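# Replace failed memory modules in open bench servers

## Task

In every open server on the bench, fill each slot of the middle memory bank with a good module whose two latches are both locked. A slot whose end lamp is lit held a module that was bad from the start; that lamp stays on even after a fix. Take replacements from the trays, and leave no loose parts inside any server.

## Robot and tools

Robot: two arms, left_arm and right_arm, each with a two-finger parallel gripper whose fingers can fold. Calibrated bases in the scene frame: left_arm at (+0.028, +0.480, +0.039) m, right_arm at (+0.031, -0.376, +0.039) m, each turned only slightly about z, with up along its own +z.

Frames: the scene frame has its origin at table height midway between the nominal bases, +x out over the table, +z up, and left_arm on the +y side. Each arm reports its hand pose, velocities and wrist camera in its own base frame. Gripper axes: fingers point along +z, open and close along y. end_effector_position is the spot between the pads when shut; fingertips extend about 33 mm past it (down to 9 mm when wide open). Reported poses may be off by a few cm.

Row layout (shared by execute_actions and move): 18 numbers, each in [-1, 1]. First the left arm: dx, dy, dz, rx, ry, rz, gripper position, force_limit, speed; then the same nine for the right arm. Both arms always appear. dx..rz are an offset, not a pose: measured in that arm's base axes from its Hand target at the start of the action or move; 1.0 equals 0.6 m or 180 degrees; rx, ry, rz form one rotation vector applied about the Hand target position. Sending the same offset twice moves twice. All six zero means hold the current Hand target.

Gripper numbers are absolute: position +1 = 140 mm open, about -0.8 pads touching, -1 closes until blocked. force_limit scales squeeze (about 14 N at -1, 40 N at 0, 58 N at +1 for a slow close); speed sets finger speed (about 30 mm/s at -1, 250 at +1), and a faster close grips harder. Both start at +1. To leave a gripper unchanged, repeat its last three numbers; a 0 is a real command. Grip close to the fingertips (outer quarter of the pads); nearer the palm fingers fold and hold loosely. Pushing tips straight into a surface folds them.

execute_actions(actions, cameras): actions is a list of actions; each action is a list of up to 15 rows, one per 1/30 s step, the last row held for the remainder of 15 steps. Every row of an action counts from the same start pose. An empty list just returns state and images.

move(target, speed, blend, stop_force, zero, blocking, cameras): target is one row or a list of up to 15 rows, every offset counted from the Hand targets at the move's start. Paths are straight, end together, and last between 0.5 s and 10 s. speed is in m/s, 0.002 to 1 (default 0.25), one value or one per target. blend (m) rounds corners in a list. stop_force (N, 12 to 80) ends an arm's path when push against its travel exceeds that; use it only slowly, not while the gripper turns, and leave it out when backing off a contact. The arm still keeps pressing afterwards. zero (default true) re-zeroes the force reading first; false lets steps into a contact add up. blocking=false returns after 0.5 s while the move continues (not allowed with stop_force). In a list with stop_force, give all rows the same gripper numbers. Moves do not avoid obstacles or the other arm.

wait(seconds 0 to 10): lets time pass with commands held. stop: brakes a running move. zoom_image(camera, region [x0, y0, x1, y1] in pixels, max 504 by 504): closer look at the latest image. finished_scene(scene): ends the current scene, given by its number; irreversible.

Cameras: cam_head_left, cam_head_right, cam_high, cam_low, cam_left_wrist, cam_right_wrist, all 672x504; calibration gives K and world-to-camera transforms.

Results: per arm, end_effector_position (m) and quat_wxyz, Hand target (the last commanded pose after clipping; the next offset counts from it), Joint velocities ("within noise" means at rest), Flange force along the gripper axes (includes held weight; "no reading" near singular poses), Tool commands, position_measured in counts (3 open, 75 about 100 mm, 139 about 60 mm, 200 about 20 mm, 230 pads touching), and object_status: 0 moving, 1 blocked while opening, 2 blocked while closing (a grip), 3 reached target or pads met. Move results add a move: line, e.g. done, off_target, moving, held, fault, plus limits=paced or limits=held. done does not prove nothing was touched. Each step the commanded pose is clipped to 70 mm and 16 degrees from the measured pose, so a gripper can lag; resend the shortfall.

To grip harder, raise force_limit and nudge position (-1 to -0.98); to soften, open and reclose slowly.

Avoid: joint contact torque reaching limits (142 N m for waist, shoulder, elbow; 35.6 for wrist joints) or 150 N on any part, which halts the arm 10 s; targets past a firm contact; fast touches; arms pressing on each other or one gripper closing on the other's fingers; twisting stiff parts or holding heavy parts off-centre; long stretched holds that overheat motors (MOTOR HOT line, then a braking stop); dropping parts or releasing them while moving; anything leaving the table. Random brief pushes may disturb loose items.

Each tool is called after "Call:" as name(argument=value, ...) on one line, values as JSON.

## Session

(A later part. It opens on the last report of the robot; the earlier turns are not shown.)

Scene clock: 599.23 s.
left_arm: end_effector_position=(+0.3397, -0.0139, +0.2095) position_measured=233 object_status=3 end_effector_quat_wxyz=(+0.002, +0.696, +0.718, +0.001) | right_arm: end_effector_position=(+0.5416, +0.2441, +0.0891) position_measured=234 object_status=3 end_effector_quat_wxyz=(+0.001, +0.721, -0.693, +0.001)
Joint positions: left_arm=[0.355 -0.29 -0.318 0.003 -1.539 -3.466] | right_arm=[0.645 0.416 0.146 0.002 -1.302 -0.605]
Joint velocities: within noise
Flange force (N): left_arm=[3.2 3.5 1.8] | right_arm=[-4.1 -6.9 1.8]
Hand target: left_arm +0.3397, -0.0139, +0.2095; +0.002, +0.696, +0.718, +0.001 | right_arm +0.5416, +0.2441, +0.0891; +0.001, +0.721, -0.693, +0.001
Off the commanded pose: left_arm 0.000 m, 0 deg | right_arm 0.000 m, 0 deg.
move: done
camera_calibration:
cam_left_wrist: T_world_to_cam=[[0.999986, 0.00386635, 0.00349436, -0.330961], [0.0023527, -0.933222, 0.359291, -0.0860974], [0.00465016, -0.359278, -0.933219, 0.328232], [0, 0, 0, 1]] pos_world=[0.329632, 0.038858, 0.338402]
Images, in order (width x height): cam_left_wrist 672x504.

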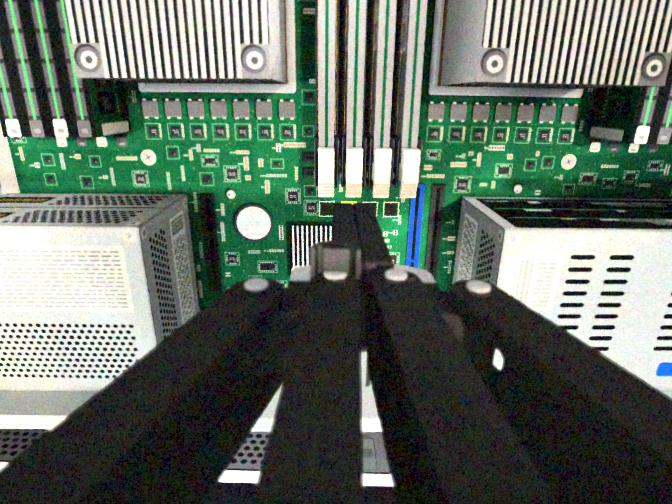

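Call:
move(target=[[0,0,0,0,0,0,-1,1,0,-0.001,-0.004,0,0,0,0,-1,1,0],[0,0,0,0,0,0,-1,1,0,-0.001,-0.004,-0.033,0,0,0,-1,1,0]], cameras=["cam_left_wrist"], speed=0.05)

Call:
zoom_image(camera="cam_left_wrist", region=[260, 100, 430, 270])

Call:
move(target=[0,0,0,0,0,0,-1,1,0,0,0,-0.05,0,0,0,-1,1,0], cameras=["cam_left_wrist"], speed=0.01, stop_force=40)

Call:
zoom_image(camera="cam_left_wrist", region=[260, 100, 430, 270])

Scene clock: 615.50 s.
left_arm: end_effector_position=(+0.3397, -0.0139, +0.2095) position_measured=233 object_status=3 end_effector_quat_wxyz=(+0.002, +0.696, +0.718, +0.001) | right_arm: end_effector_position=(+0.5410, +0.2417, +0.0693) position_measured=234 object_status=3 end_effector_quat_wxyz=(+0.001, +0.721, -0.693, +0.001)
Joint positions: left_arm=[0.355 -0.29 -0.318 0.003 -1.539 -3.466] | right_arm=[0.642 0.426 0.112 0.002 -1.259 -0.603]
Joint velocities: within noise
Flange force (N): left_arm=[2.9 3.4 1.9] | right_arm=[-3.9 -6.2 2.6]
Hand target: left_arm +0.3397, -0.0139, +0.2095; +0.002, +0.696, +0.718, +0.001 | right_arm +0.5410, +0.2417, +0.0693; +0.001, +0.721, -0.693, +0.001
Off the commanded pose: left_arm 0.000 m, 0 deg | right_arm 0.000 m, 0 deg.
move: done
camera_calibration:
cam_left_wrist: T_world_to_cam=[[0.999986, 0.00386635, 0.00349436, -0.330961], [0.0023527, -0.933222, 0.359291, -0.0860974], [0.00465016, -0.359278, -0.933219, 0.328232], [0, 0, 0, 1]] pos_world=[0.329632, 0.038858, 0.338402]
Images, in order (width x height): cam_left_wrist 672x504.

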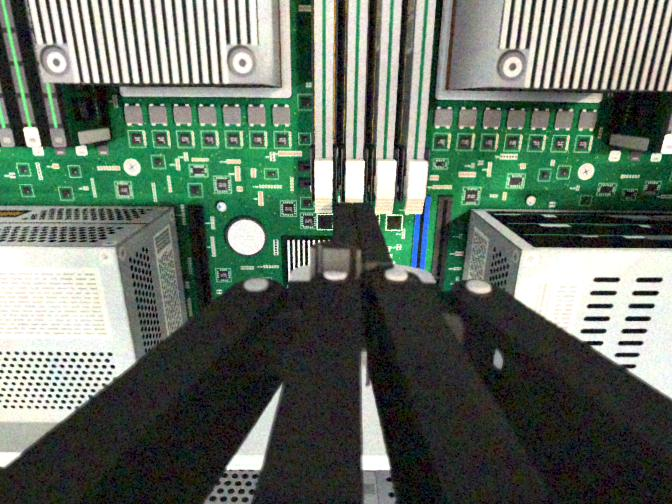

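Scaled by 2.965.

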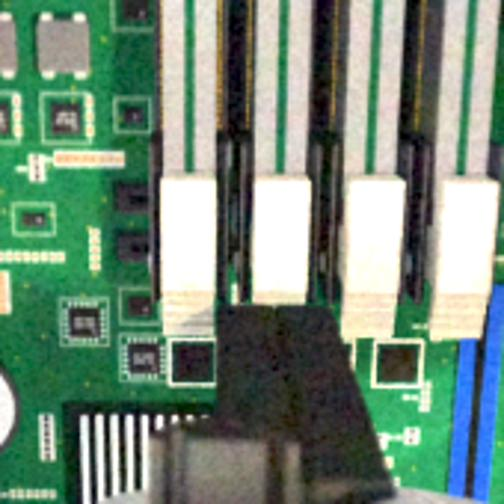

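Scene clock: 616.50 s.
left_arm: end_effector_position=(+0.3397, -0.0139, +0.2095) position_measured=233 object_status=3 end_effector_quat_wxyz=(+0.002, +0.696, +0.718, +0.001) | right_arm: end_effector_position=(+0.5412, +0.2418, +0.0655) position_measured=234 object_status=3 end_effector_quat_wxyz=(+0.001, +0.721, -0.693, +0.001)
Joint positions: left_arm=[0.355 -0.29 -0.318 0.003 -1.539 -3.466] | right_arm=[0.642 0.429 0.107 0.002 -1.25 -0.603]
Joint velocities: within noise
Flange force (N): left_arm=[2.7 3.5 1.9] | right_arm=[-10.4 5.1 -48.5]
Hand target: left_arm +0.3397, -0.0139, +0.2095; +0.002, +0.696, +0.718, +0.001 | right_arm +0.5412, +0.2418, +0.0655; +0.001, +0.721, -0.693, +0.001 (not the last commanded pose)
Off the commanded pose: left_arm 0.000 m, 0 deg | right_arm 0.026 m, 0 deg.
move: contact (right_arm)
camera_calibration:
cam_left_wrist: T_world_to_cam=[[0.999986, 0.00386635, 0.00349436, -0.330961], [0.0023527, -0.933222, 0.359291, -0.0860974], [0.00465016, -0.359278, -0.933219, 0.328232], [0, 0, 0, 1]] pos_world=[0.329632, 0.038858, 0.338402]
Images, in order (width x height): cam_left_wrist 672x504.

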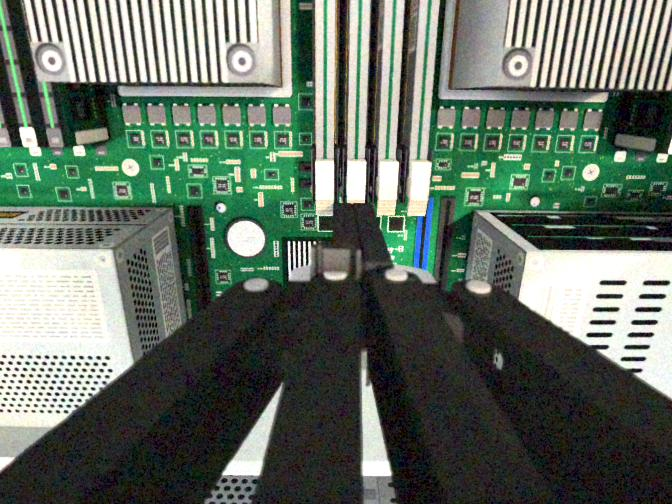

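Scaled by 2.965.

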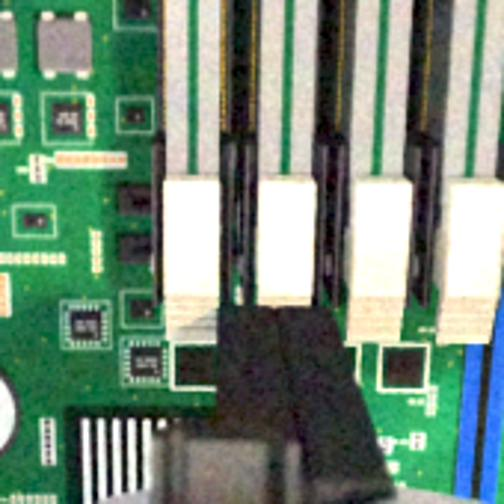

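Call:
move(target=[0,0,0,0,0,0,-1,1,0,-0.001,0,-0.05,0,0,0,-1,1,0], cameras=["cam_left_wrist"], speed=0.01, stop_force=60)

Call:
zoom_image(camera="cam_left_wrist", region=[260, 100, 430, 270])

Scene clock: 622.20 s.
left_arm: end_effector_position=(+0.3397, -0.0139, +0.2095) position_measured=233 object_status=3 end_effector_quat_wxyz=(+0.002, +0.696, +0.718, +0.001) | right_arm: end_effector_position=(+0.5412, +0.2420, +0.0640) position_measured=234 object_status=3 end_effector_quat_wxyz=(+0.000, +0.721, -0.693, +0.001)
Joint positions: left_arm=[0.355 -0.29 -0.318 0.003 -1.539 -3.466] | right_arm=[0.643 0.43 0.105 0.002 -1.246 -0.603]
Joint velocities: within noise
Flange force (N): left_arm=[3.1 3.3 2.1] | right_arm=[-17.9 28.3 -122.5]
Hand target: left_arm +0.3397, -0.0139, +0.2095; +0.002, +0.696, +0.718, +0.001 | right_arm +0.5412, +0.2419, +0.0640; +0.000, +0.721, -0.693, +0.001 (not the last commanded pose)
Off the commanded pose: left_arm 0.000 m, 0 deg | right_arm 0.029 m, 0 deg.
move: contact (right_arm)
camera_calibration:
cam_left_wrist: T_world_to_cam=[[0.999986, 0.00386635, 0.00349436, -0.330961], [0.0023527, -0.933222, 0.359291, -0.0860974], [0.00465016, -0.359278, -0.933219, 0.328232], [0, 0, 0, 1]] pos_world=[0.329632, 0.038858, 0.338402]
Images, in order (width x height): cam_left_wrist 672x504.

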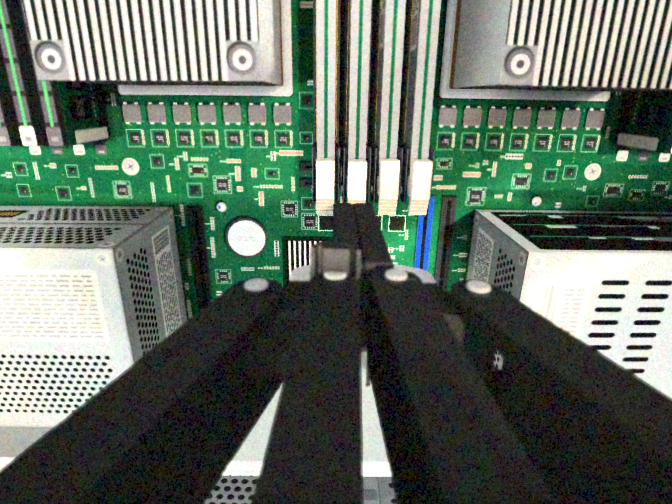

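Scaled by 2.965.

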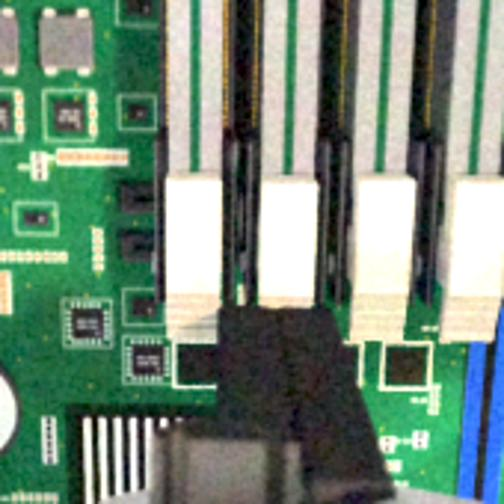

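Call:
move(target=[[0,0,0,0,0,0,-1,1,0,0,0,0.067,0,0,0,-1,1,0],[0,0,0,0,0,0,-1,1,0,0.0125,-0.0807,0.067,0,0.111,0,-1,1,0]], cameras=["cam_left_wrist"], speed=0.1)

Call:
zoom_image(camera="cam_left_wrist", region=[260, 50, 430, 270])

Call:
move(target=[0,0,0,0,0,0,-1,1,0,0,0,-0.0692,0,0,0,-1,1,0], cameras=["cam_left_wrist"], speed=0.03, stop_force=15)

Call:
zoom_image(camera="cam_left_wrist", region=[260, 50, 430, 270])

Scene clock: 653.43 s.
left_arm: end_effector_position=(+0.3397, -0.0139, +0.2095) position_measured=233 object_status=3 end_effector_quat_wxyz=(+0.002, +0.696, +0.718, +0.001) | right_arm: end_effector_position=(+0.5487, +0.1935, +0.1042) position_measured=234 object_status=3 end_effector_quat_wxyz=(+0.120, +0.710, -0.682, -0.124)
Joint positions: left_arm=[0.355 -0.29 -0.318 0.003 -1.539 -3.466] | right_arm=[0.467 0.687 0.588 -0.156 -1.783 -0.435]
Joint velocities: within noise
Flange force (N): left_arm=[3.3 4.1 2.0] | right_arm=[-3.1 -8.4 -0.7]
Hand target: left_arm +0.3397, -0.0139, +0.2095; +0.002, +0.696, +0.718, +0.001 | right_arm +0.5487, +0.1935, +0.1042; +0.120, +0.710, -0.682, -0.124
Off the commanded pose: left_arm 0.000 m, 0 deg | right_arm 0.000 m, 0 deg.
move: done
camera_calibration:
cam_left_wrist: T_world_to_cam=[[0.999986, 0.00386635, 0.00349436, -0.330961], [0.0023527, -0.933222, 0.359291, -0.0860974], [0.00465016, -0.359278, -0.933219, 0.328232], [0, 0, 0, 1]] pos_world=[0.329632, 0.038858, 0.338402]
Images, in order (width x height): cam_left_wrist 672x504.

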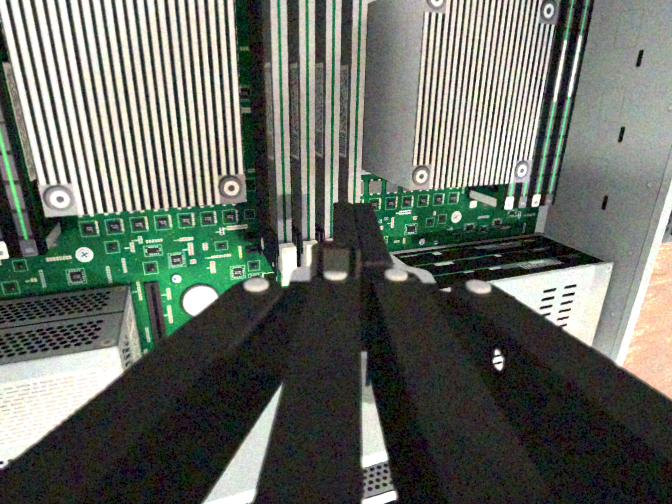

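Scaled by 2.291.

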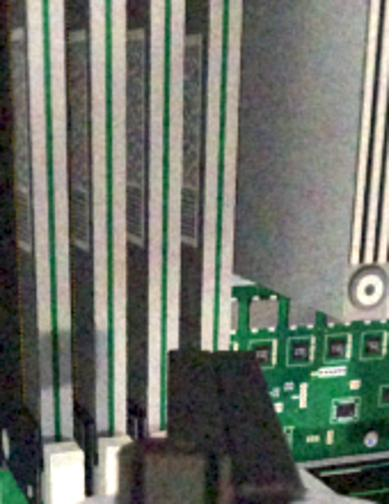

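Scene clock: 655.53 s.
left_arm: end_effector_position=(+0.3397, -0.0139, +0.2095) position_measured=233 object_status=3 end_effector_quat_wxyz=(+0.002, +0.696, +0.718, +0.001) | right_arm: end_effector_position=(+0.5487, +0.1935, +0.0627) position_measured=234 object_status=3 end_effector_quat_wxyz=(+0.120, +0.710, -0.682, -0.124)
Joint positions: left_arm=[0.355 -0.29 -0.318 0.003 -1.539 -3.466] | right_arm=[0.467 0.709 0.524 -0.154 -1.699 -0.422]
Joint velocities: within noise
Flange force (N): left_arm=[3.0 3.4 1.8] | right_arm=[-3.4 -10.2 -1.1]
Hand target: left_arm +0.3397, -0.0139, +0.2095; +0.002, +0.696, +0.718, +0.001 | right_arm +0.5487, +0.1935, +0.0627; +0.120, +0.710, -0.682, -0.124
Off the commanded pose: left_arm 0.000 m, 0 deg | right_arm 0.000 m, 0 deg.
move: done
camera_calibration:
cam_left_wrist: T_world_to_cam=[[0.999986, 0.00386635, 0.00349436, -0.330961], [0.0023527, -0.933222, 0.359291, -0.0860974], [0.00465016, -0.359278, -0.933219, 0.328232], [0, 0, 0, 1]] pos_world=[0.329632, 0.038858, 0.338402]
Images, in order (width x height): cam_left_wrist 672x504.

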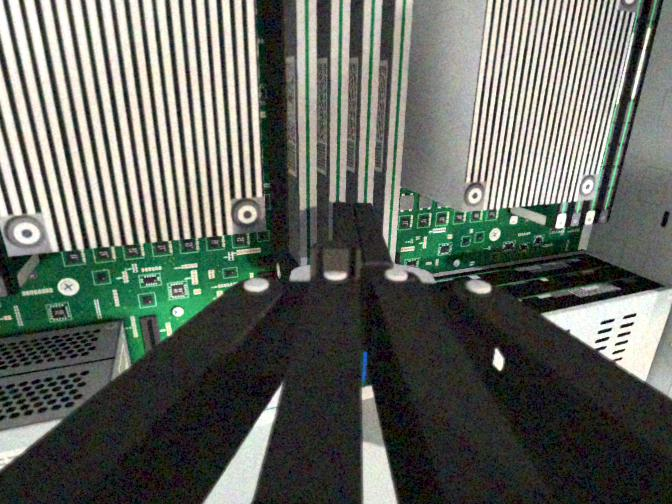

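Scaled by 2.291.

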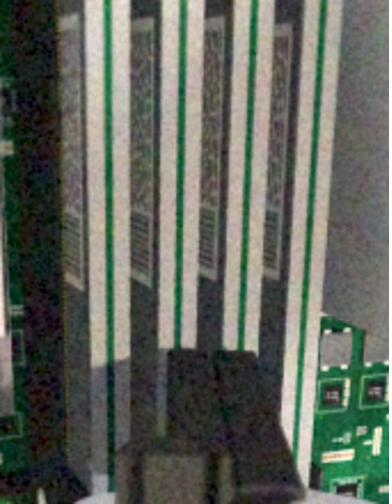

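Call:
move(target=[[0,0,0,0,0,0,-1,1,0,0.002,0,0,0,0,0,-1,1,0],[0,0,0,0,0,0,-1,1,0,0.0,0.05,0,0,0,0,-1,1,0]], cameras=["cam_left_wrist","cam_head_left"], speed=0.02, stop_force=50)

Call:
zoom_image(camera="cam_left_wrist", region=[260, 50, 430, 270])

Call:
zoom_image(camera="cam_head_left", region=[420, 170, 540, 220])

Scene clock: 666.63 s.
left_arm: end_effector_position=(+0.3397, -0.0139, +0.2095) position_measured=233 object_status=3 end_effector_quat_wxyz=(+0.002, +0.696, +0.718, +0.001) | right_arm: end_effector_position=(+0.5494, +0.2115, +0.0629) position_measured=234 object_status=3 end_effector_quat_wxyz=(+0.121, +0.710, -0.682, -0.124)
Joint positions: left_arm=[0.355 -0.29 -0.318 0.003 -1.539 -3.466] | right_arm=[0.49 0.724 0.552 -0.161 -1.708 -0.447]
Joint velocities: within noise
Flange force (N): left_arm=[2.5 4.1 1.8] | right_arm=[46.0 -2.4 -50.2]
Hand target: left_arm +0.3397, -0.0139, +0.2095; +0.002, +0.696, +0.718, +0.001 | right_arm +0.5494, +0.2115, +0.0629; +0.121, +0.710, -0.682, -0.124 (not the last commanded pose)
Off the commanded pose: left_arm 0.000 m, 0 deg | right_arm 0.012 m, 0 deg.
move: contact (right_arm); path passed 1 of 2 targets
camera_calibration:
cam_left_wrist: T_world_to_cam=[[0.999986, 0.00386635, 0.00349436, -0.330961], [0.0023527, -0.933222, 0.359291, -0.0860974], [0.00465016, -0.359278, -0.933219, 0.328232], [0, 0, 0, 1]] pos_world=[0.329632, 0.038858, 0.338402]
Images, in order (width x height): cam_head_left 672x504, cam_left_wrist 672x504.

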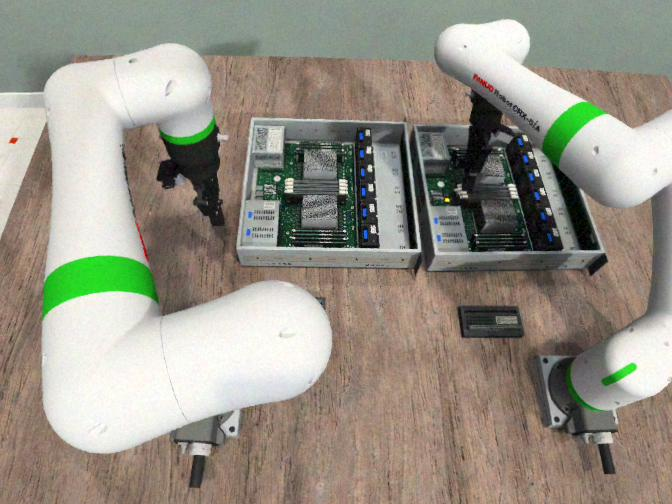

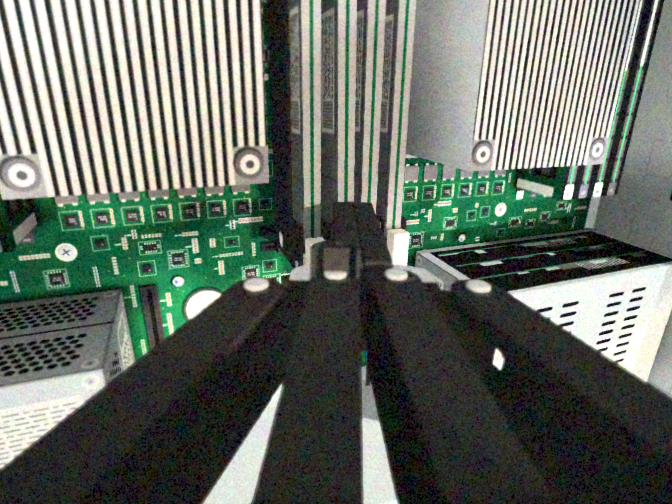

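Scaled by 2.291.

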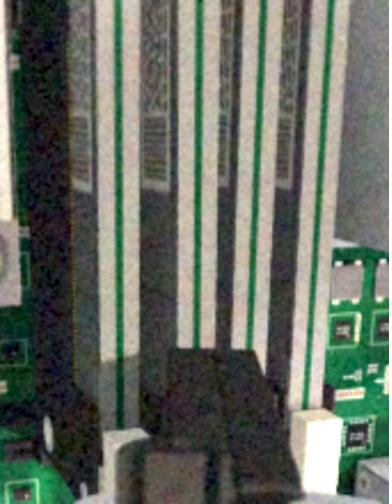

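Scaled by 4.200.

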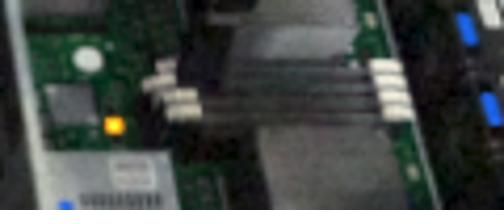

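Call:
move(target=[0,0,0,0,0,0,-1,1,0,-0.001,0.022,0,0,0,0,-1,1,0], cameras=["cam_left_wrist","cam_head_left"], speed=0.015, stop_force=50)

Call:
zoom_image(camera="cam_head_left", region=[420, 170, 540, 220])

Scene clock: 673.50 s.
left_arm: end_effector_position=(+0.3397, -0.0139, +0.2095) position_measured=233 object_status=3 end_effector_quat_wxyz=(+0.002, +0.696, +0.718, +0.001) | right_arm: end_effector_position=(+0.5499, +0.2143, +0.0637) position_measured=234 object_status=3 end_effector_quat_wxyz=(+0.121, +0.710, -0.683, -0.122)
Joint positions: left_arm=[0.355 -0.29 -0.318 0.003 -1.539 -3.466] | right_arm=[0.495 0.727 0.559 -0.159 -1.71 -0.453]
Joint velocities: within noise
Flange force (N): left_arm=[3.0 3.2 1.3] | right_arm=[33.7 2.7 -48.8]
Flange force when the fault began (N): right_arm=[73.6 1.0 -76.2]
Hand target: left_arm +0.3397, -0.0139, +0.2095; +0.002, +0.696, +0.718, +0.001 | right_arm +0.5499, +0.2143, +0.0637; +0.121, +0.710, -0.683, -0.122 (not the last commanded pose)
Tool commands: left_gripper/position=-1.0 left_gripper/force_limit=+1.0 left_gripper/speed=+0.0 right_gripper/position=-1.0 right_gripper/force_limit=+1.0 right_gripper/speed=+0.003922
Off the commanded pose: left_arm 0.000 m, 0 deg | right_arm 0.010 m, 0 deg.
TORQUE FAULT: the external load on joint 4 (forearm roll) of the right arm reached its load limit, and that arm stopped. A torque fault puts only its own arm into a fault stop. That arm's remaining commands of this call were not run. That arm may still press on what stopped it. That arm is still stopped at the end of this call. That arm stays stopped for about 10 more seconds. Until then a move that you send moves the other arm only, and its call returns only when the move has ended. Once the stop has ended, the next robot result says so. If the stop ends while you think or write, that arm runs what you send next, counted from a new Hand target: where the arm stands when the stop ends. While its stop runs, that arm takes no new command, but its gripper still runs the gripper command that each later call begins with. Until it ends, the stop uses up actions while you think or wait. An arm that is not stopped still takes commands.
move: fault (right_arm)
camera_calibration:
cam_left_wrist: T_world_to_cam=[[0.999986, 0.00386635, 0.00349436, -0.330961], [0.0023527, -0.933222, 0.359291, -0.0860974], [0.00465016, -0.359278, -0.933219, 0.328232], [0, 0, 0, 1]] pos_world=[0.329632, 0.038858, 0.338402]
Images, in order (width x height): cam_head_left 672x504, cam_left_wrist 672x504.

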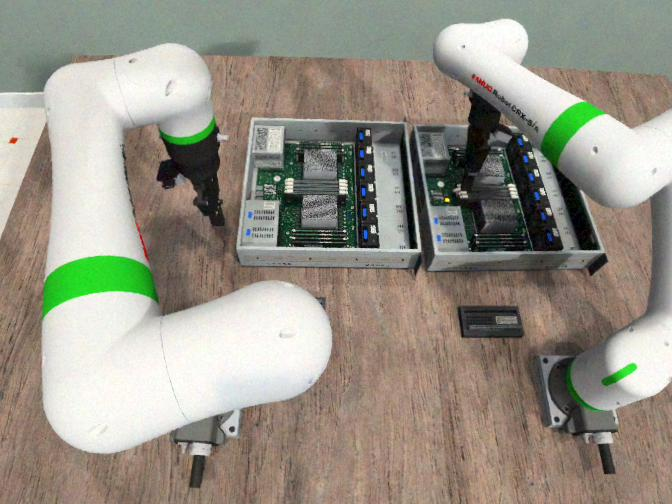

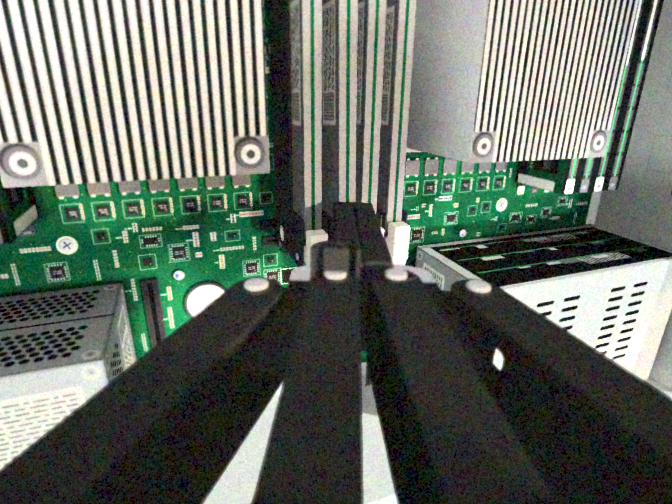

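Scaled by 4.200.

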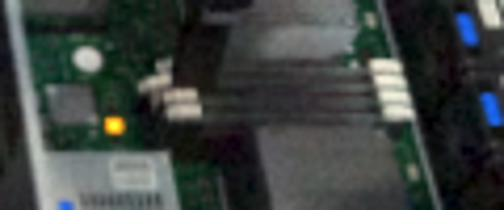

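Call:
wait(seconds=10, cameras=[])

Call:
move(target=[[0,0,0,0,0,0,-1,1,0,0,-0.03,0.01,0,0,0,-1,1,0],[0,0,0,0,0,0,-1,1,0,0,-0.03,0.08,0,0,0,-1,1,0],[0,0,0,0,0,0,-1,1,0,0,0.03,0.1,0,-0.111,0,-1,1,0]], cameras=["cam_left_wrist","cam_head_left"], speed=0.05)

Call:
zoom_image(camera="cam_left_wrist", region=[260, 80, 430, 250])

Call:
zoom_image(camera="cam_head_left", region=[420, 170, 540, 220])

Scene clock: 692.83 s.
left_arm: end_effector_position=(+0.3397, -0.0139, +0.2095) position_measured=233 object_status=3 end_effector_quat_wxyz=(+0.002, +0.696, +0.718, +0.001) | right_arm: end_effector_position=(+0.5499, +0.2143, +0.0637) position_measured=234 object_status=3 end_effector_quat_wxyz=(+0.121, +0.710, -0.683, -0.122)
Joint positions: left_arm=[0.355 -0.29 -0.318 0.003 -1.539 -3.466] | right_arm=[0.495 0.727 0.559 -0.159 -1.71 -0.453]
Joint velocities: within noise
Flange force (N): left_arm=[3.1 3.8 1.8] | right_arm=[33.5 3.2 -48.6]
Hand target: left_arm +0.3397, -0.0139, +0.2095; +0.002, +0.696, +0.718, +0.001 | right_arm +0.5499, +0.2143, +0.0637; +0.121, +0.710, -0.683, -0.122 (not the last commanded pose)
Tool commands: left_gripper/position=-1.0 left_gripper/force_limit=+1.0 left_gripper/speed=+0.0 right_gripper/position=-1.0 right_gripper/force_limit=+1.0 right_gripper/speed=+0.003922
Off the commanded pose: left_arm 0.000 m, 0 deg | right_arm 0.010 m, 0 deg.
TORQUE FAULT, CONTINUED: the right arm's stop, for the torque fault of joint 4 (forearm roll) that an earlier result reported, is over. The rest of the stop counts as 20 of the actions that you can send in this scene. That arm's target is now where it stood when the stop ended, not its last command. That arm keeps its grip as last carried out and accepts commands again: back off and push less far. That arm stops again whenever a joint's load reaches its limit.
wait: 10.00 s; at rest from the start
No camera images: "cameras" was empty.

Scene clock: 697.87 s.
left_arm: end_effector_position=(+0.3397, -0.0139, +0.2095) position_measured=233 object_status=3 end_effector_quat_wxyz=(+0.002, +0.696, +0.718, +0.001) | right_arm: end_effector_position=(+0.5499, +0.2323, +0.1237) position_measured=234 object_status=3 end_effector_quat_wxyz=(+0.001, +0.721, -0.693, +0.003)
Joint positions: left_arm=[0.355 -0.29 -0.318 0.003 -1.539 -3.466] | right_arm=[0.623 0.402 0.208 0.006 -1.377 -0.585]
Joint velocities: within noise
Flange force (N): left_arm=[2.4 4.2 2.0] | right_arm=[-4.0 -7.2 1.0]
Hand target: left_arm +0.3397, -0.0139, +0.2095; +0.002, +0.696, +0.718, +0.001 | right_arm +0.5499, +0.2323, +0.1237; +0.001, +0.721, -0.693, +0.003
Off the commanded pose: left_arm 0.000 m, 0 deg | right_arm 0.000 m, 0 deg.
move: done
camera_calibration:
cam_left_wrist: T_world_to_cam=[[0.999986, 0.00386635, 0.00349436, -0.330961], [0.0023527, -0.933222, 0.359291, -0.0860974], [0.00465016, -0.359278, -0.933219, 0.328232], [0, 0, 0, 1]] pos_world=[0.329632, 0.038858, 0.338402]
Images, in order (width x height): cam_head_left 672x504, cam_left_wrist 672x504.

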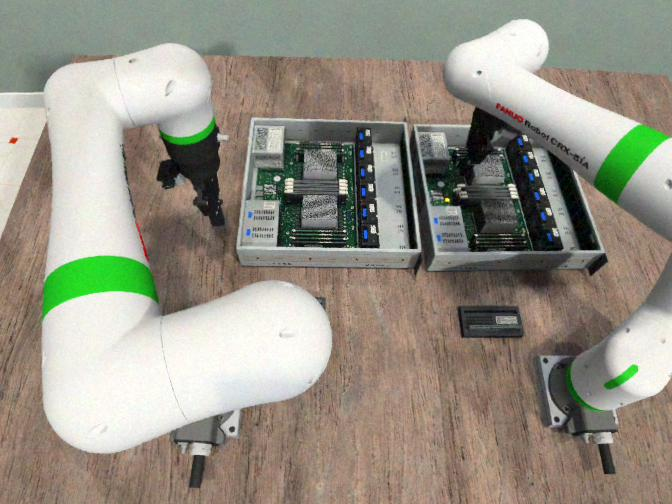

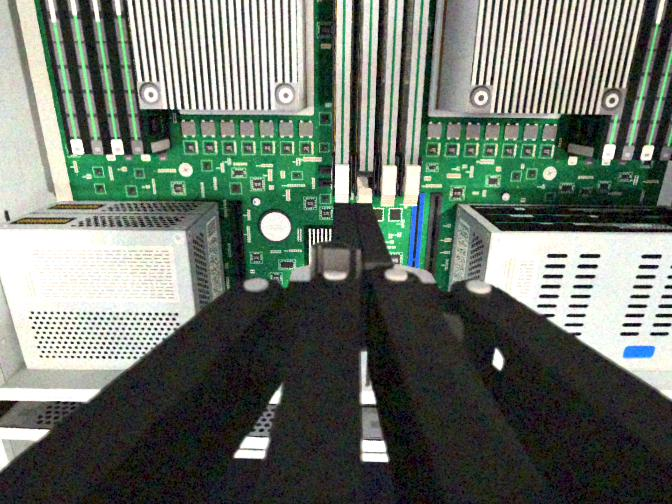

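Scaled by 2.965.

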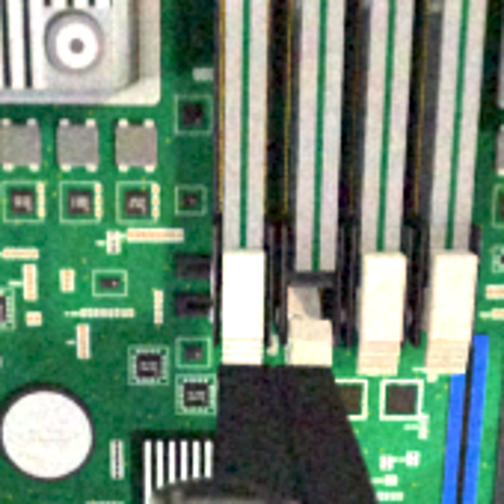

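Scaled by 4.200.

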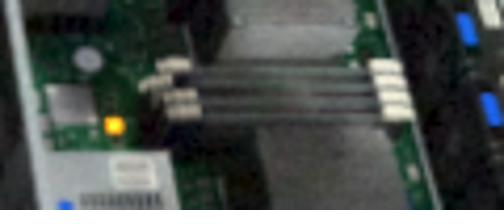

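Call:
move(target=[0,0,0,0,0,0,-1,1,0,0.009,-0.2138,-0.058,0,0.111,0,-1,1,0], cameras=["cam_left_wrist"], speed=0.12)

Call:
zoom_image(camera="cam_left_wrist", region=[240, 50, 440, 250])

Scene clock: 709.00 s.
left_arm: end_effector_position=(+0.3397, -0.0139, +0.2095) position_measured=233 object_status=3 end_effector_quat_wxyz=(+0.002, +0.696, +0.718, +0.001) | right_arm: end_effector_position=(+0.5553, +0.1040, +0.0889) position_measured=234 object_status=3 end_effector_quat_wxyz=(+0.121, +0.710, -0.683, -0.122)
Joint positions: left_arm=[0.355 -0.29 -0.318 0.003 -1.539 -3.466] | right_arm=[0.345 0.657 0.491 -0.112 -1.732 -0.305]
Joint velocities: within noise
Flange force (N): left_arm=[3.1 3.6 1.6] | right_arm=[-2.3 -9.1 -1.1]
Hand target: left_arm +0.3397, -0.0139, +0.2095; +0.002, +0.696, +0.718, +0.001 | right_arm +0.5553, +0.1040, +0.0889; +0.121, +0.710, -0.683, -0.122
Off the commanded pose: left_arm 0.000 m, 0 deg | right_arm 0.000 m, 0 deg.
move: done
camera_calibration:
cam_left_wrist: T_world_to_cam=[[0.999986, 0.00386635, 0.00349436, -0.330961], [0.0023527, -0.933222, 0.359291, -0.0860974], [0.00465016, -0.359278, -0.933219, 0.328232], [0, 0, 0, 1]] pos_world=[0.329632, 0.038858, 0.338402]
Images, in order (width x height): cam_left_wrist 672x504.

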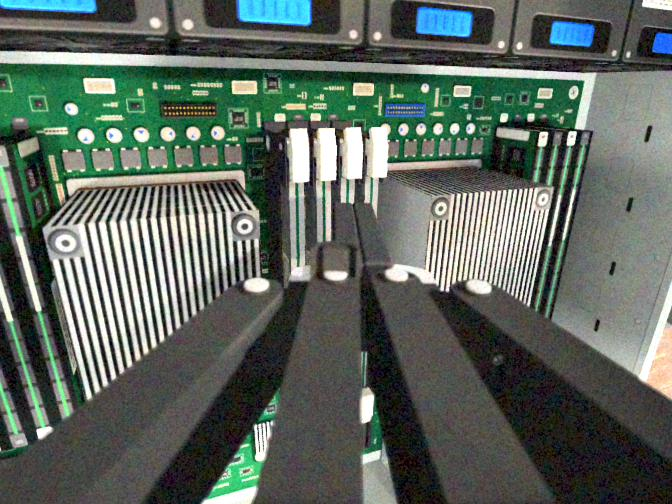

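Scaled by 2.520.

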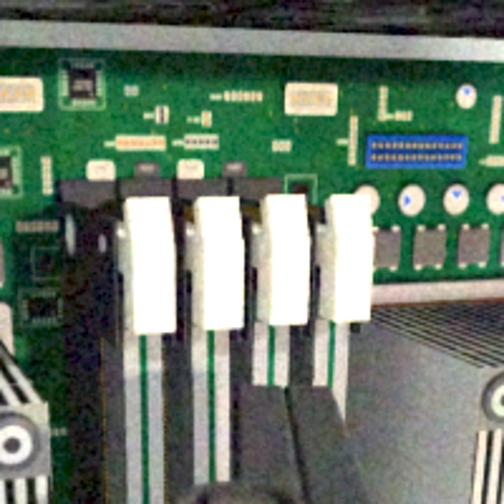

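Call:
move(target=[0,0,0,0,0,0,-1,1,0,0,0,-0.0435,0,0,0,-1,1,0], cameras=["cam_left_wrist"], speed=0.03, stop_force=15)

Call:
zoom_image(camera="cam_left_wrist", region=[240, 50, 440, 250])

Scene clock: 721.20 s.
left_arm: end_effector_position=(+0.3397, -0.0139, +0.2095) position_measured=233 object_status=3 end_effector_quat_wxyz=(+0.002, +0.696, +0.718, +0.001) | right_arm: end_effector_position=(+0.5553, +0.1040, +0.0628) position_measured=234 object_status=3 end_effector_quat_wxyz=(+0.121, +0.710, -0.683, -0.122)
Joint positions: left_arm=[0.355 -0.29 -0.318 0.003 -1.539 -3.466] | right_arm=[0.345 0.673 0.454 -0.111 -1.68 -0.299]
Joint velocities: within noise
Flange force (N): left_arm=[3.2 3.3 1.7] | right_arm=[-2.3 -9.7 -0.7]
Hand target: left_arm +0.3397, -0.0139, +0.2095; +0.002, +0.696, +0.718, +0.001 | right_arm +0.5553, +0.1040, +0.0628; +0.121, +0.710, -0.683, -0.122
Off the commanded pose: left_arm 0.000 m, 0 deg | right_arm 0.000 m, 0 deg.
move: done
camera_calibration:
cam_left_wrist: T_world_to_cam=[[0.999986, 0.00386635, 0.00349436, -0.330961], [0.0023527, -0.933222, 0.359291, -0.0860974], [0.00465016, -0.359278, -0.933219, 0.328232], [0, 0, 0, 1]] pos_world=[0.329632, 0.038858, 0.338402]
Images, in order (width x height): cam_left_wrist 672x504.

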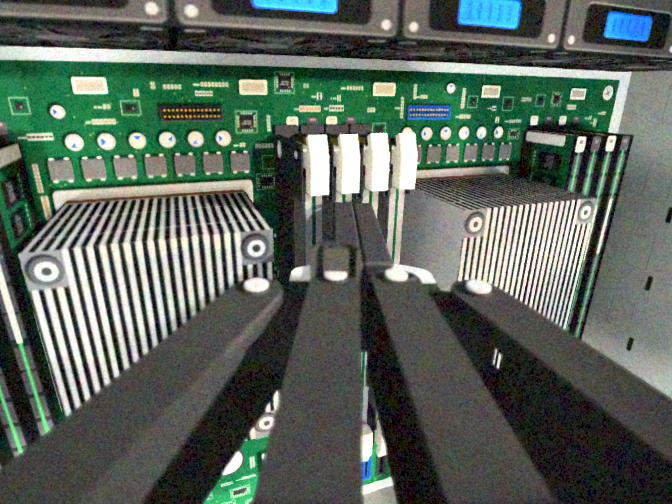

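Scaled by 2.520.

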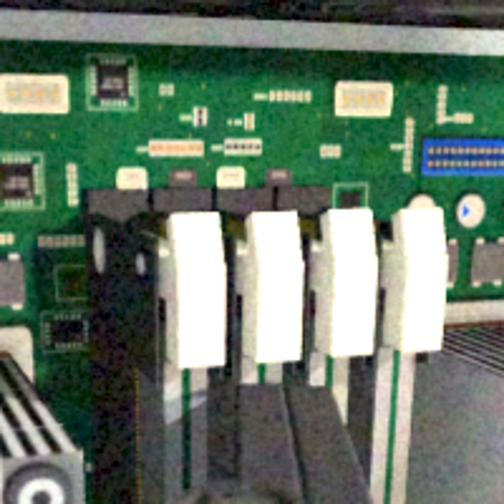

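Call:
move(target=[0,0,0,0,0,0,-1,1,0,0.0015,-0.045,0,0,0,0,-1,1,0], cameras=["cam_left_wrist","cam_head_left"], speed=0.015, stop_force=45)

Call:
zoom_image(camera="cam_left_wrist", region=[240, 50, 440, 250])

Call:
zoom_image(camera="cam_head_left", region=[420, 170, 540, 220])

Scene clock: 728.80 s.
left_arm: end_effector_position=(+0.3397, -0.0139, +0.2095) position_measured=233 object_status=3 end_effector_quat_wxyz=(+0.002, +0.696, +0.718, +0.001) | right_arm: end_effector_position=(+0.5560, +0.0863, +0.0630) position_measured=234 object_status=3 end_effector_quat_wxyz=(+0.121, +0.710, -0.683, -0.122)
Joint positions: left_arm=[0.355 -0.29 -0.318 0.003 -1.539 -3.466] | right_arm=[0.32 0.667 0.443 -0.103 -1.677 -0.274]
Joint velocities: within noise
Flange force (N): left_arm=[3.3 3.4 1.7] | right_arm=[-49.2 -3.3 -49.6]
Hand target: left_arm +0.3397, -0.0139, +0.2095; +0.002, +0.696, +0.718, +0.001 | right_arm +0.5560, +0.0863, +0.0630; +0.121, +0.710, -0.683, -0.122 (not the last commanded pose)
Off the commanded pose: left_arm 0.000 m, 0 deg | right_arm 0.009 m, 0 deg.
move: contact (right_arm)
camera_calibration:
cam_left_wrist: T_world_to_cam=[[0.999986, 0.00386635, 0.00349436, -0.330961], [0.0023527, -0.933222, 0.359291, -0.0860974], [0.00465016, -0.359278, -0.933219, 0.328232], [0, 0, 0, 1]] pos_world=[0.329632, 0.038858, 0.338402]
Images, in order (width x height): cam_head_left 672x504, cam_left_wrist 672x504.

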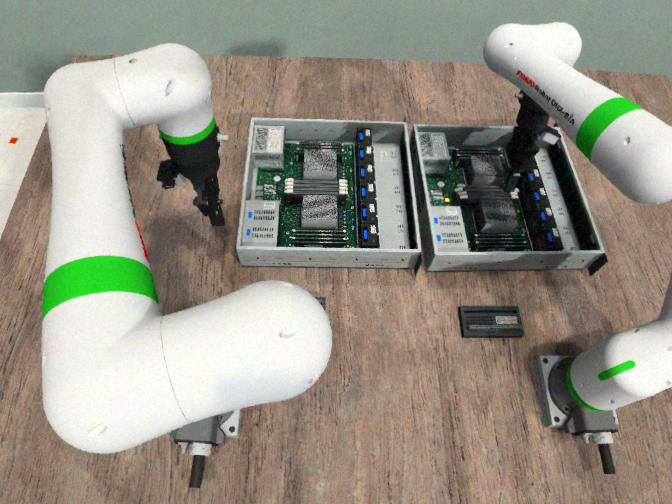

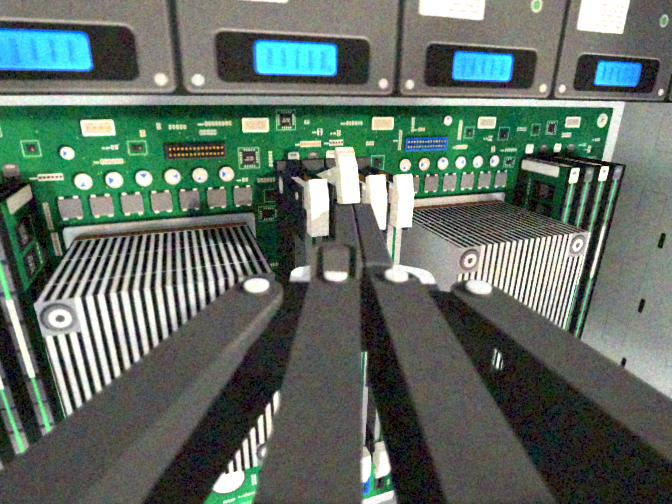

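Scaled by 2.520.

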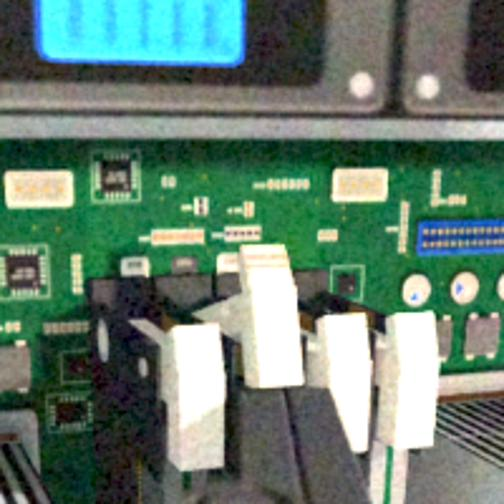

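Scaled by 4.200.

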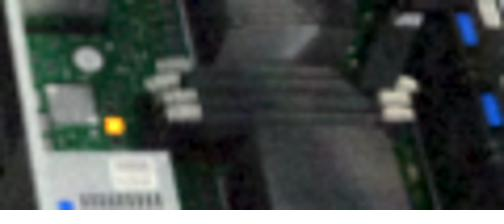

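Call:
move(target=[[0,0,0,0,0,0,-1,1,0,0,0.02,0.005,0,0,0,-1,1,0],[0,0,0,0,0,0,-1,1,0,0,0.02,0.1,0,0,0,-1,1,0],[0,0,0,0,0,0,-1,1,0,-0.02,0.103,0.1,0,-0.111,0,-1,1,0],[0,0,0,0,0,0,-1,1,0,-0.02,0.103,0.06,0,-0.111,0,-0.6,0,-1]], cameras=["cam_left_wrist"], speed=[0.05,0.05,0.08,0.05])

Call:
zoom_image(camera="cam_left_wrist", region=[220, 20, 450, 250])

Call:
zoom_image(camera="cam_left_wrist", region=[310, 180, 400, 270])

Scene clock: 743.10 s.
left_arm: end_effector_position=(+0.3397, -0.0139, +0.2095) position_measured=233 object_status=3 end_effector_quat_wxyz=(+0.002, +0.696, +0.718, +0.001) | right_arm: end_effector_position=(+0.5440, +0.1481, +0.0990) position_measured=205 object_status=0 end_effector_quat_wxyz=(+0.001, +0.721, -0.693, +0.003)
Joint positions: left_arm=[0.355 -0.29 -0.318 0.003 -1.539 -3.466] | right_arm=[0.502 0.333 0.056 0.006 -1.293 -0.465]
Joint velocities: within noise
Flange force (N): left_arm=[3.0 3.1 1.8] | right_arm=[-2.8 -6.2 2.1]
Hand target: left_arm +0.3397, -0.0139, +0.2095; +0.002, +0.696, +0.718, +0.001 | right_arm +0.5440, +0.1481, +0.0990; +0.001, +0.721, -0.693, +0.003
Off the commanded pose: left_arm 0.000 m, 0 deg | right_arm 0.000 m, 0 deg.
move: done
camera_calibration:
cam_left_wrist: T_world_to_cam=[[0.999986, 0.00386635, 0.00349436, -0.330961], [0.0023527, -0.933222, 0.359291, -0.0860974], [0.00465016, -0.359278, -0.933219, 0.328232], [0, 0, 0, 1]] pos_world=[0.329632, 0.038858, 0.338402]
Images, in order (width x height): cam_left_wrist 672x504.

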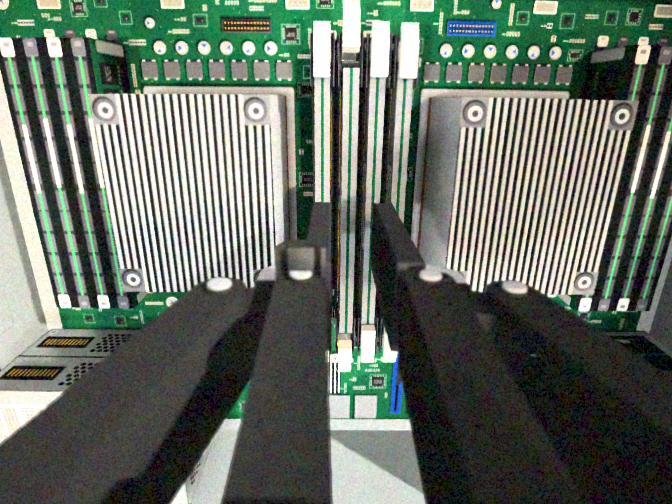

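Scaled by 2.191.

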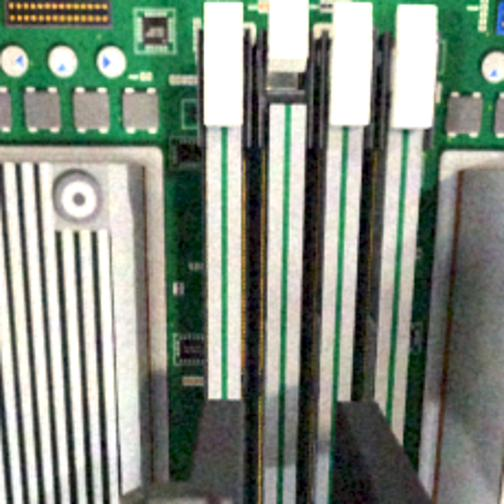

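Scaled by 5.600.

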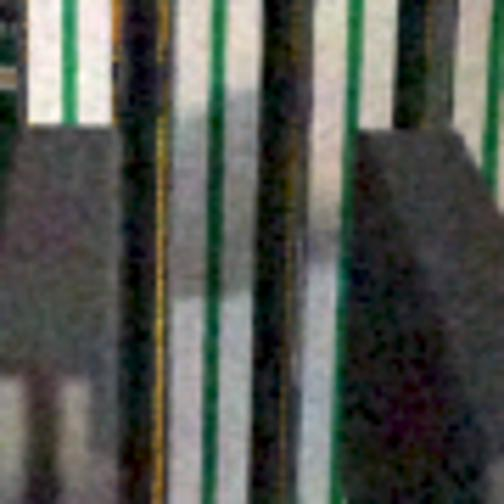

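Call:
move(target=[[0,0,0,0,0,0,-1,1,0,0.0008,0,0,0,0,0,-0.62,0,-1],[0,0,0,0,0,0,-1,1,0,0.0008,0,-0.061,0,0,0,-0.62,0,-1]], cameras=["cam_left_wrist"], speed=0.03)

Call:
zoom_image(camera="cam_left_wrist", region=[270, 150, 440, 290])

Call:
move(target=[0,0,0,0,0,0,-1,1,0,0,0,0,0,0,0,-1,0,-1], cameras=["cam_left_wrist"])

Call:
wait(seconds=1, cameras=[])

Scene clock: 754.47 s.
left_arm: end_effector_position=(+0.3397, -0.0139, +0.2095) position_measured=233 object_status=3 end_effector_quat_wxyz=(+0.002, +0.696, +0.718, +0.001) | right_arm: end_effector_position=(+0.5444, +0.1481, +0.0624) position_measured=208 object_status=3 end_effector_quat_wxyz=(+0.001, +0.721, -0.693, +0.003)
Joint positions: left_arm=[0.355 -0.29 -0.318 0.003 -1.539 -3.466] | right_arm=[0.502 0.362 0.005 0.006 -1.213 -0.465]
Joint velocities: within noise
Flange force (N): left_arm=[3.6 3.9 1.4] | right_arm=[-3.0 -6.7 2.5]
Hand target: left_arm +0.3397, -0.0139, +0.2095; +0.002, +0.696, +0.718, +0.001 | right_arm +0.5444, +0.1481, +0.0624; +0.001, +0.721, -0.693, +0.003
Off the commanded pose: left_arm 0.000 m, 0 deg | right_arm 0.000 m, 0 deg.
move: done
camera_calibration:
cam_left_wrist: T_world_to_cam=[[0.999986, 0.00386635, 0.00349436, -0.330961], [0.0023527, -0.933222, 0.359291, -0.0860974], [0.00465016, -0.359278, -0.933219, 0.328232], [0, 0, 0, 1]] pos_world=[0.329632, 0.038858, 0.338402]
Images, in order (width x height): cam_left_wrist 672x504.

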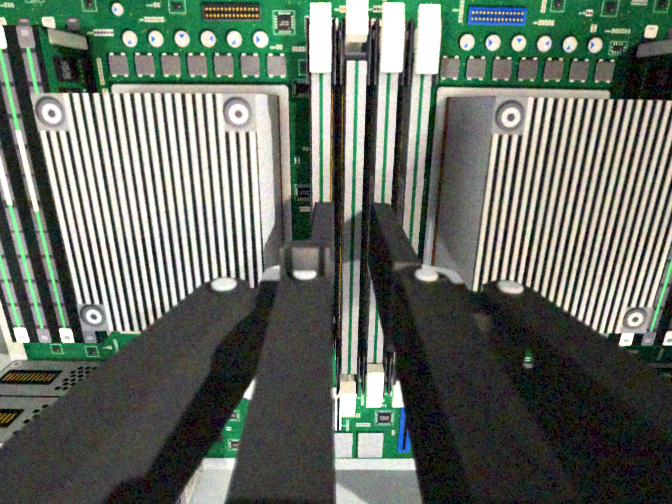

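Scaled by 2.965.

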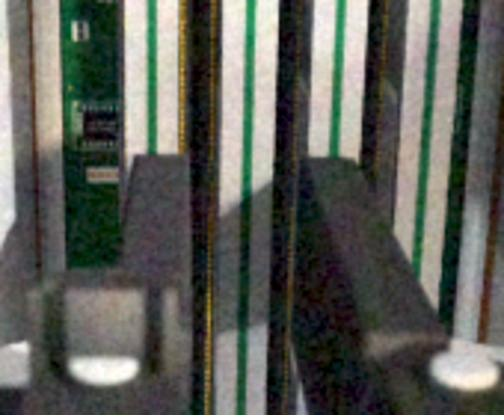

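Scene clock: 755.23 s.
left_arm: end_effector_position=(+0.3397, -0.0139, +0.2095) position_measured=233 object_status=3 end_effector_quat_wxyz=(+0.002, +0.696, +0.718, +0.001) | right_arm: end_effector_position=(+0.5444, +0.1481, +0.0624) position_measured=222 object_status=0 end_effector_quat_wxyz=(+0.001, +0.721, -0.693, +0.003)
Joint positions: left_arm=[0.355 -0.29 -0.318 0.003 -1.539 -3.466] | right_arm=[0.502 0.362 0.005 0.006 -1.213 -0.465]
Joint velocities: within noise
Flange force (N): left_arm=[2.8 3.2 1.9] | right_arm=[-3.2 -2.4 -7.4]
Hand target: left_arm +0.3397, -0.0139, +0.2095; +0.002, +0.696, +0.718, +0.001 | right_arm +0.5444, +0.1481, +0.0624; +0.001, +0.721, -0.693, +0.003
Off the commanded pose: left_arm 0.000 m, 0 deg | right_arm 0.000 m, 0 deg.
move: done
camera_calibration:
cam_left_wrist: T_world_to_cam=[[0.999986, 0.00386635, 0.00349436, -0.330961], [0.0023527, -0.933222, 0.359291, -0.0860974], [0.00465016, -0.359278, -0.933219, 0.328232], [0, 0, 0, 1]] pos_world=[0.329632, 0.038858, 0.338402]
Images, in order (width x height): cam_left_wrist 672x504.

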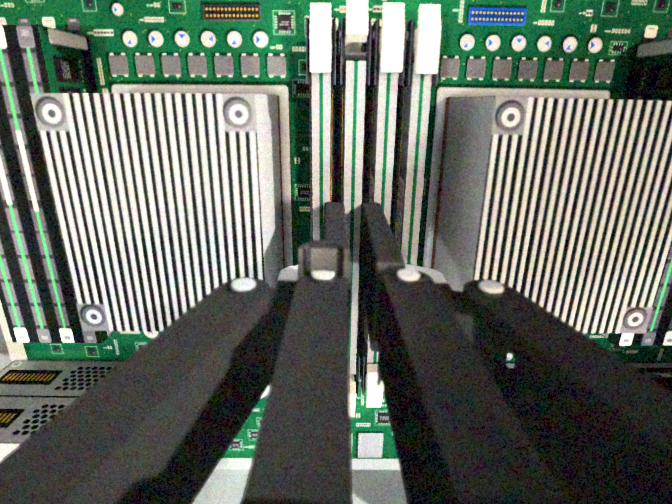

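Scene clock: 756.23 s.
left_arm: end_effector_position=(+0.3397, -0.0139, +0.2095) position_measured=233 object_status=3 end_effector_quat_wxyz=(+0.002, +0.696, +0.718, +0.001) | right_arm: end_effector_position=(+0.5444, +0.1481, +0.0624) position_measured=222 object_status=2 end_effector_quat_wxyz=(+0.001, +0.721, -0.693, +0.003)
Joint positions: left_arm=[0.355 -0.29 -0.318 0.003 -1.539 -3.466] | right_arm=[0.502 0.362 0.005 0.006 -1.213 -0.465]
Joint velocities: within noise
Flange force (N): left_arm=[3.4 3.5 1.9] | right_arm=[-3.3 -2.5 -7.5]
Hand target: left_arm +0.3397, -0.0139, +0.2095; +0.002, +0.696, +0.718, +0.001 | right_arm +0.5444, +0.1481, +0.0624; +0.001, +0.721, -0.693, +0.003
Tool commands: left_gripper/position=-1.0 left_gripper/force_limit=+1.0 left_gripper/speed=+0.0 right_gripper/position=-1.0 right_gripper/force_limit=+0.0 right_gripper/speed=-1.0
Off the commanded pose: left_arm 0.000 m, 0 deg | right_arm 0.000 m, 0 deg.
wait: 1.00 s; at rest by 0.17 s
No camera images: "cameras" was empty.


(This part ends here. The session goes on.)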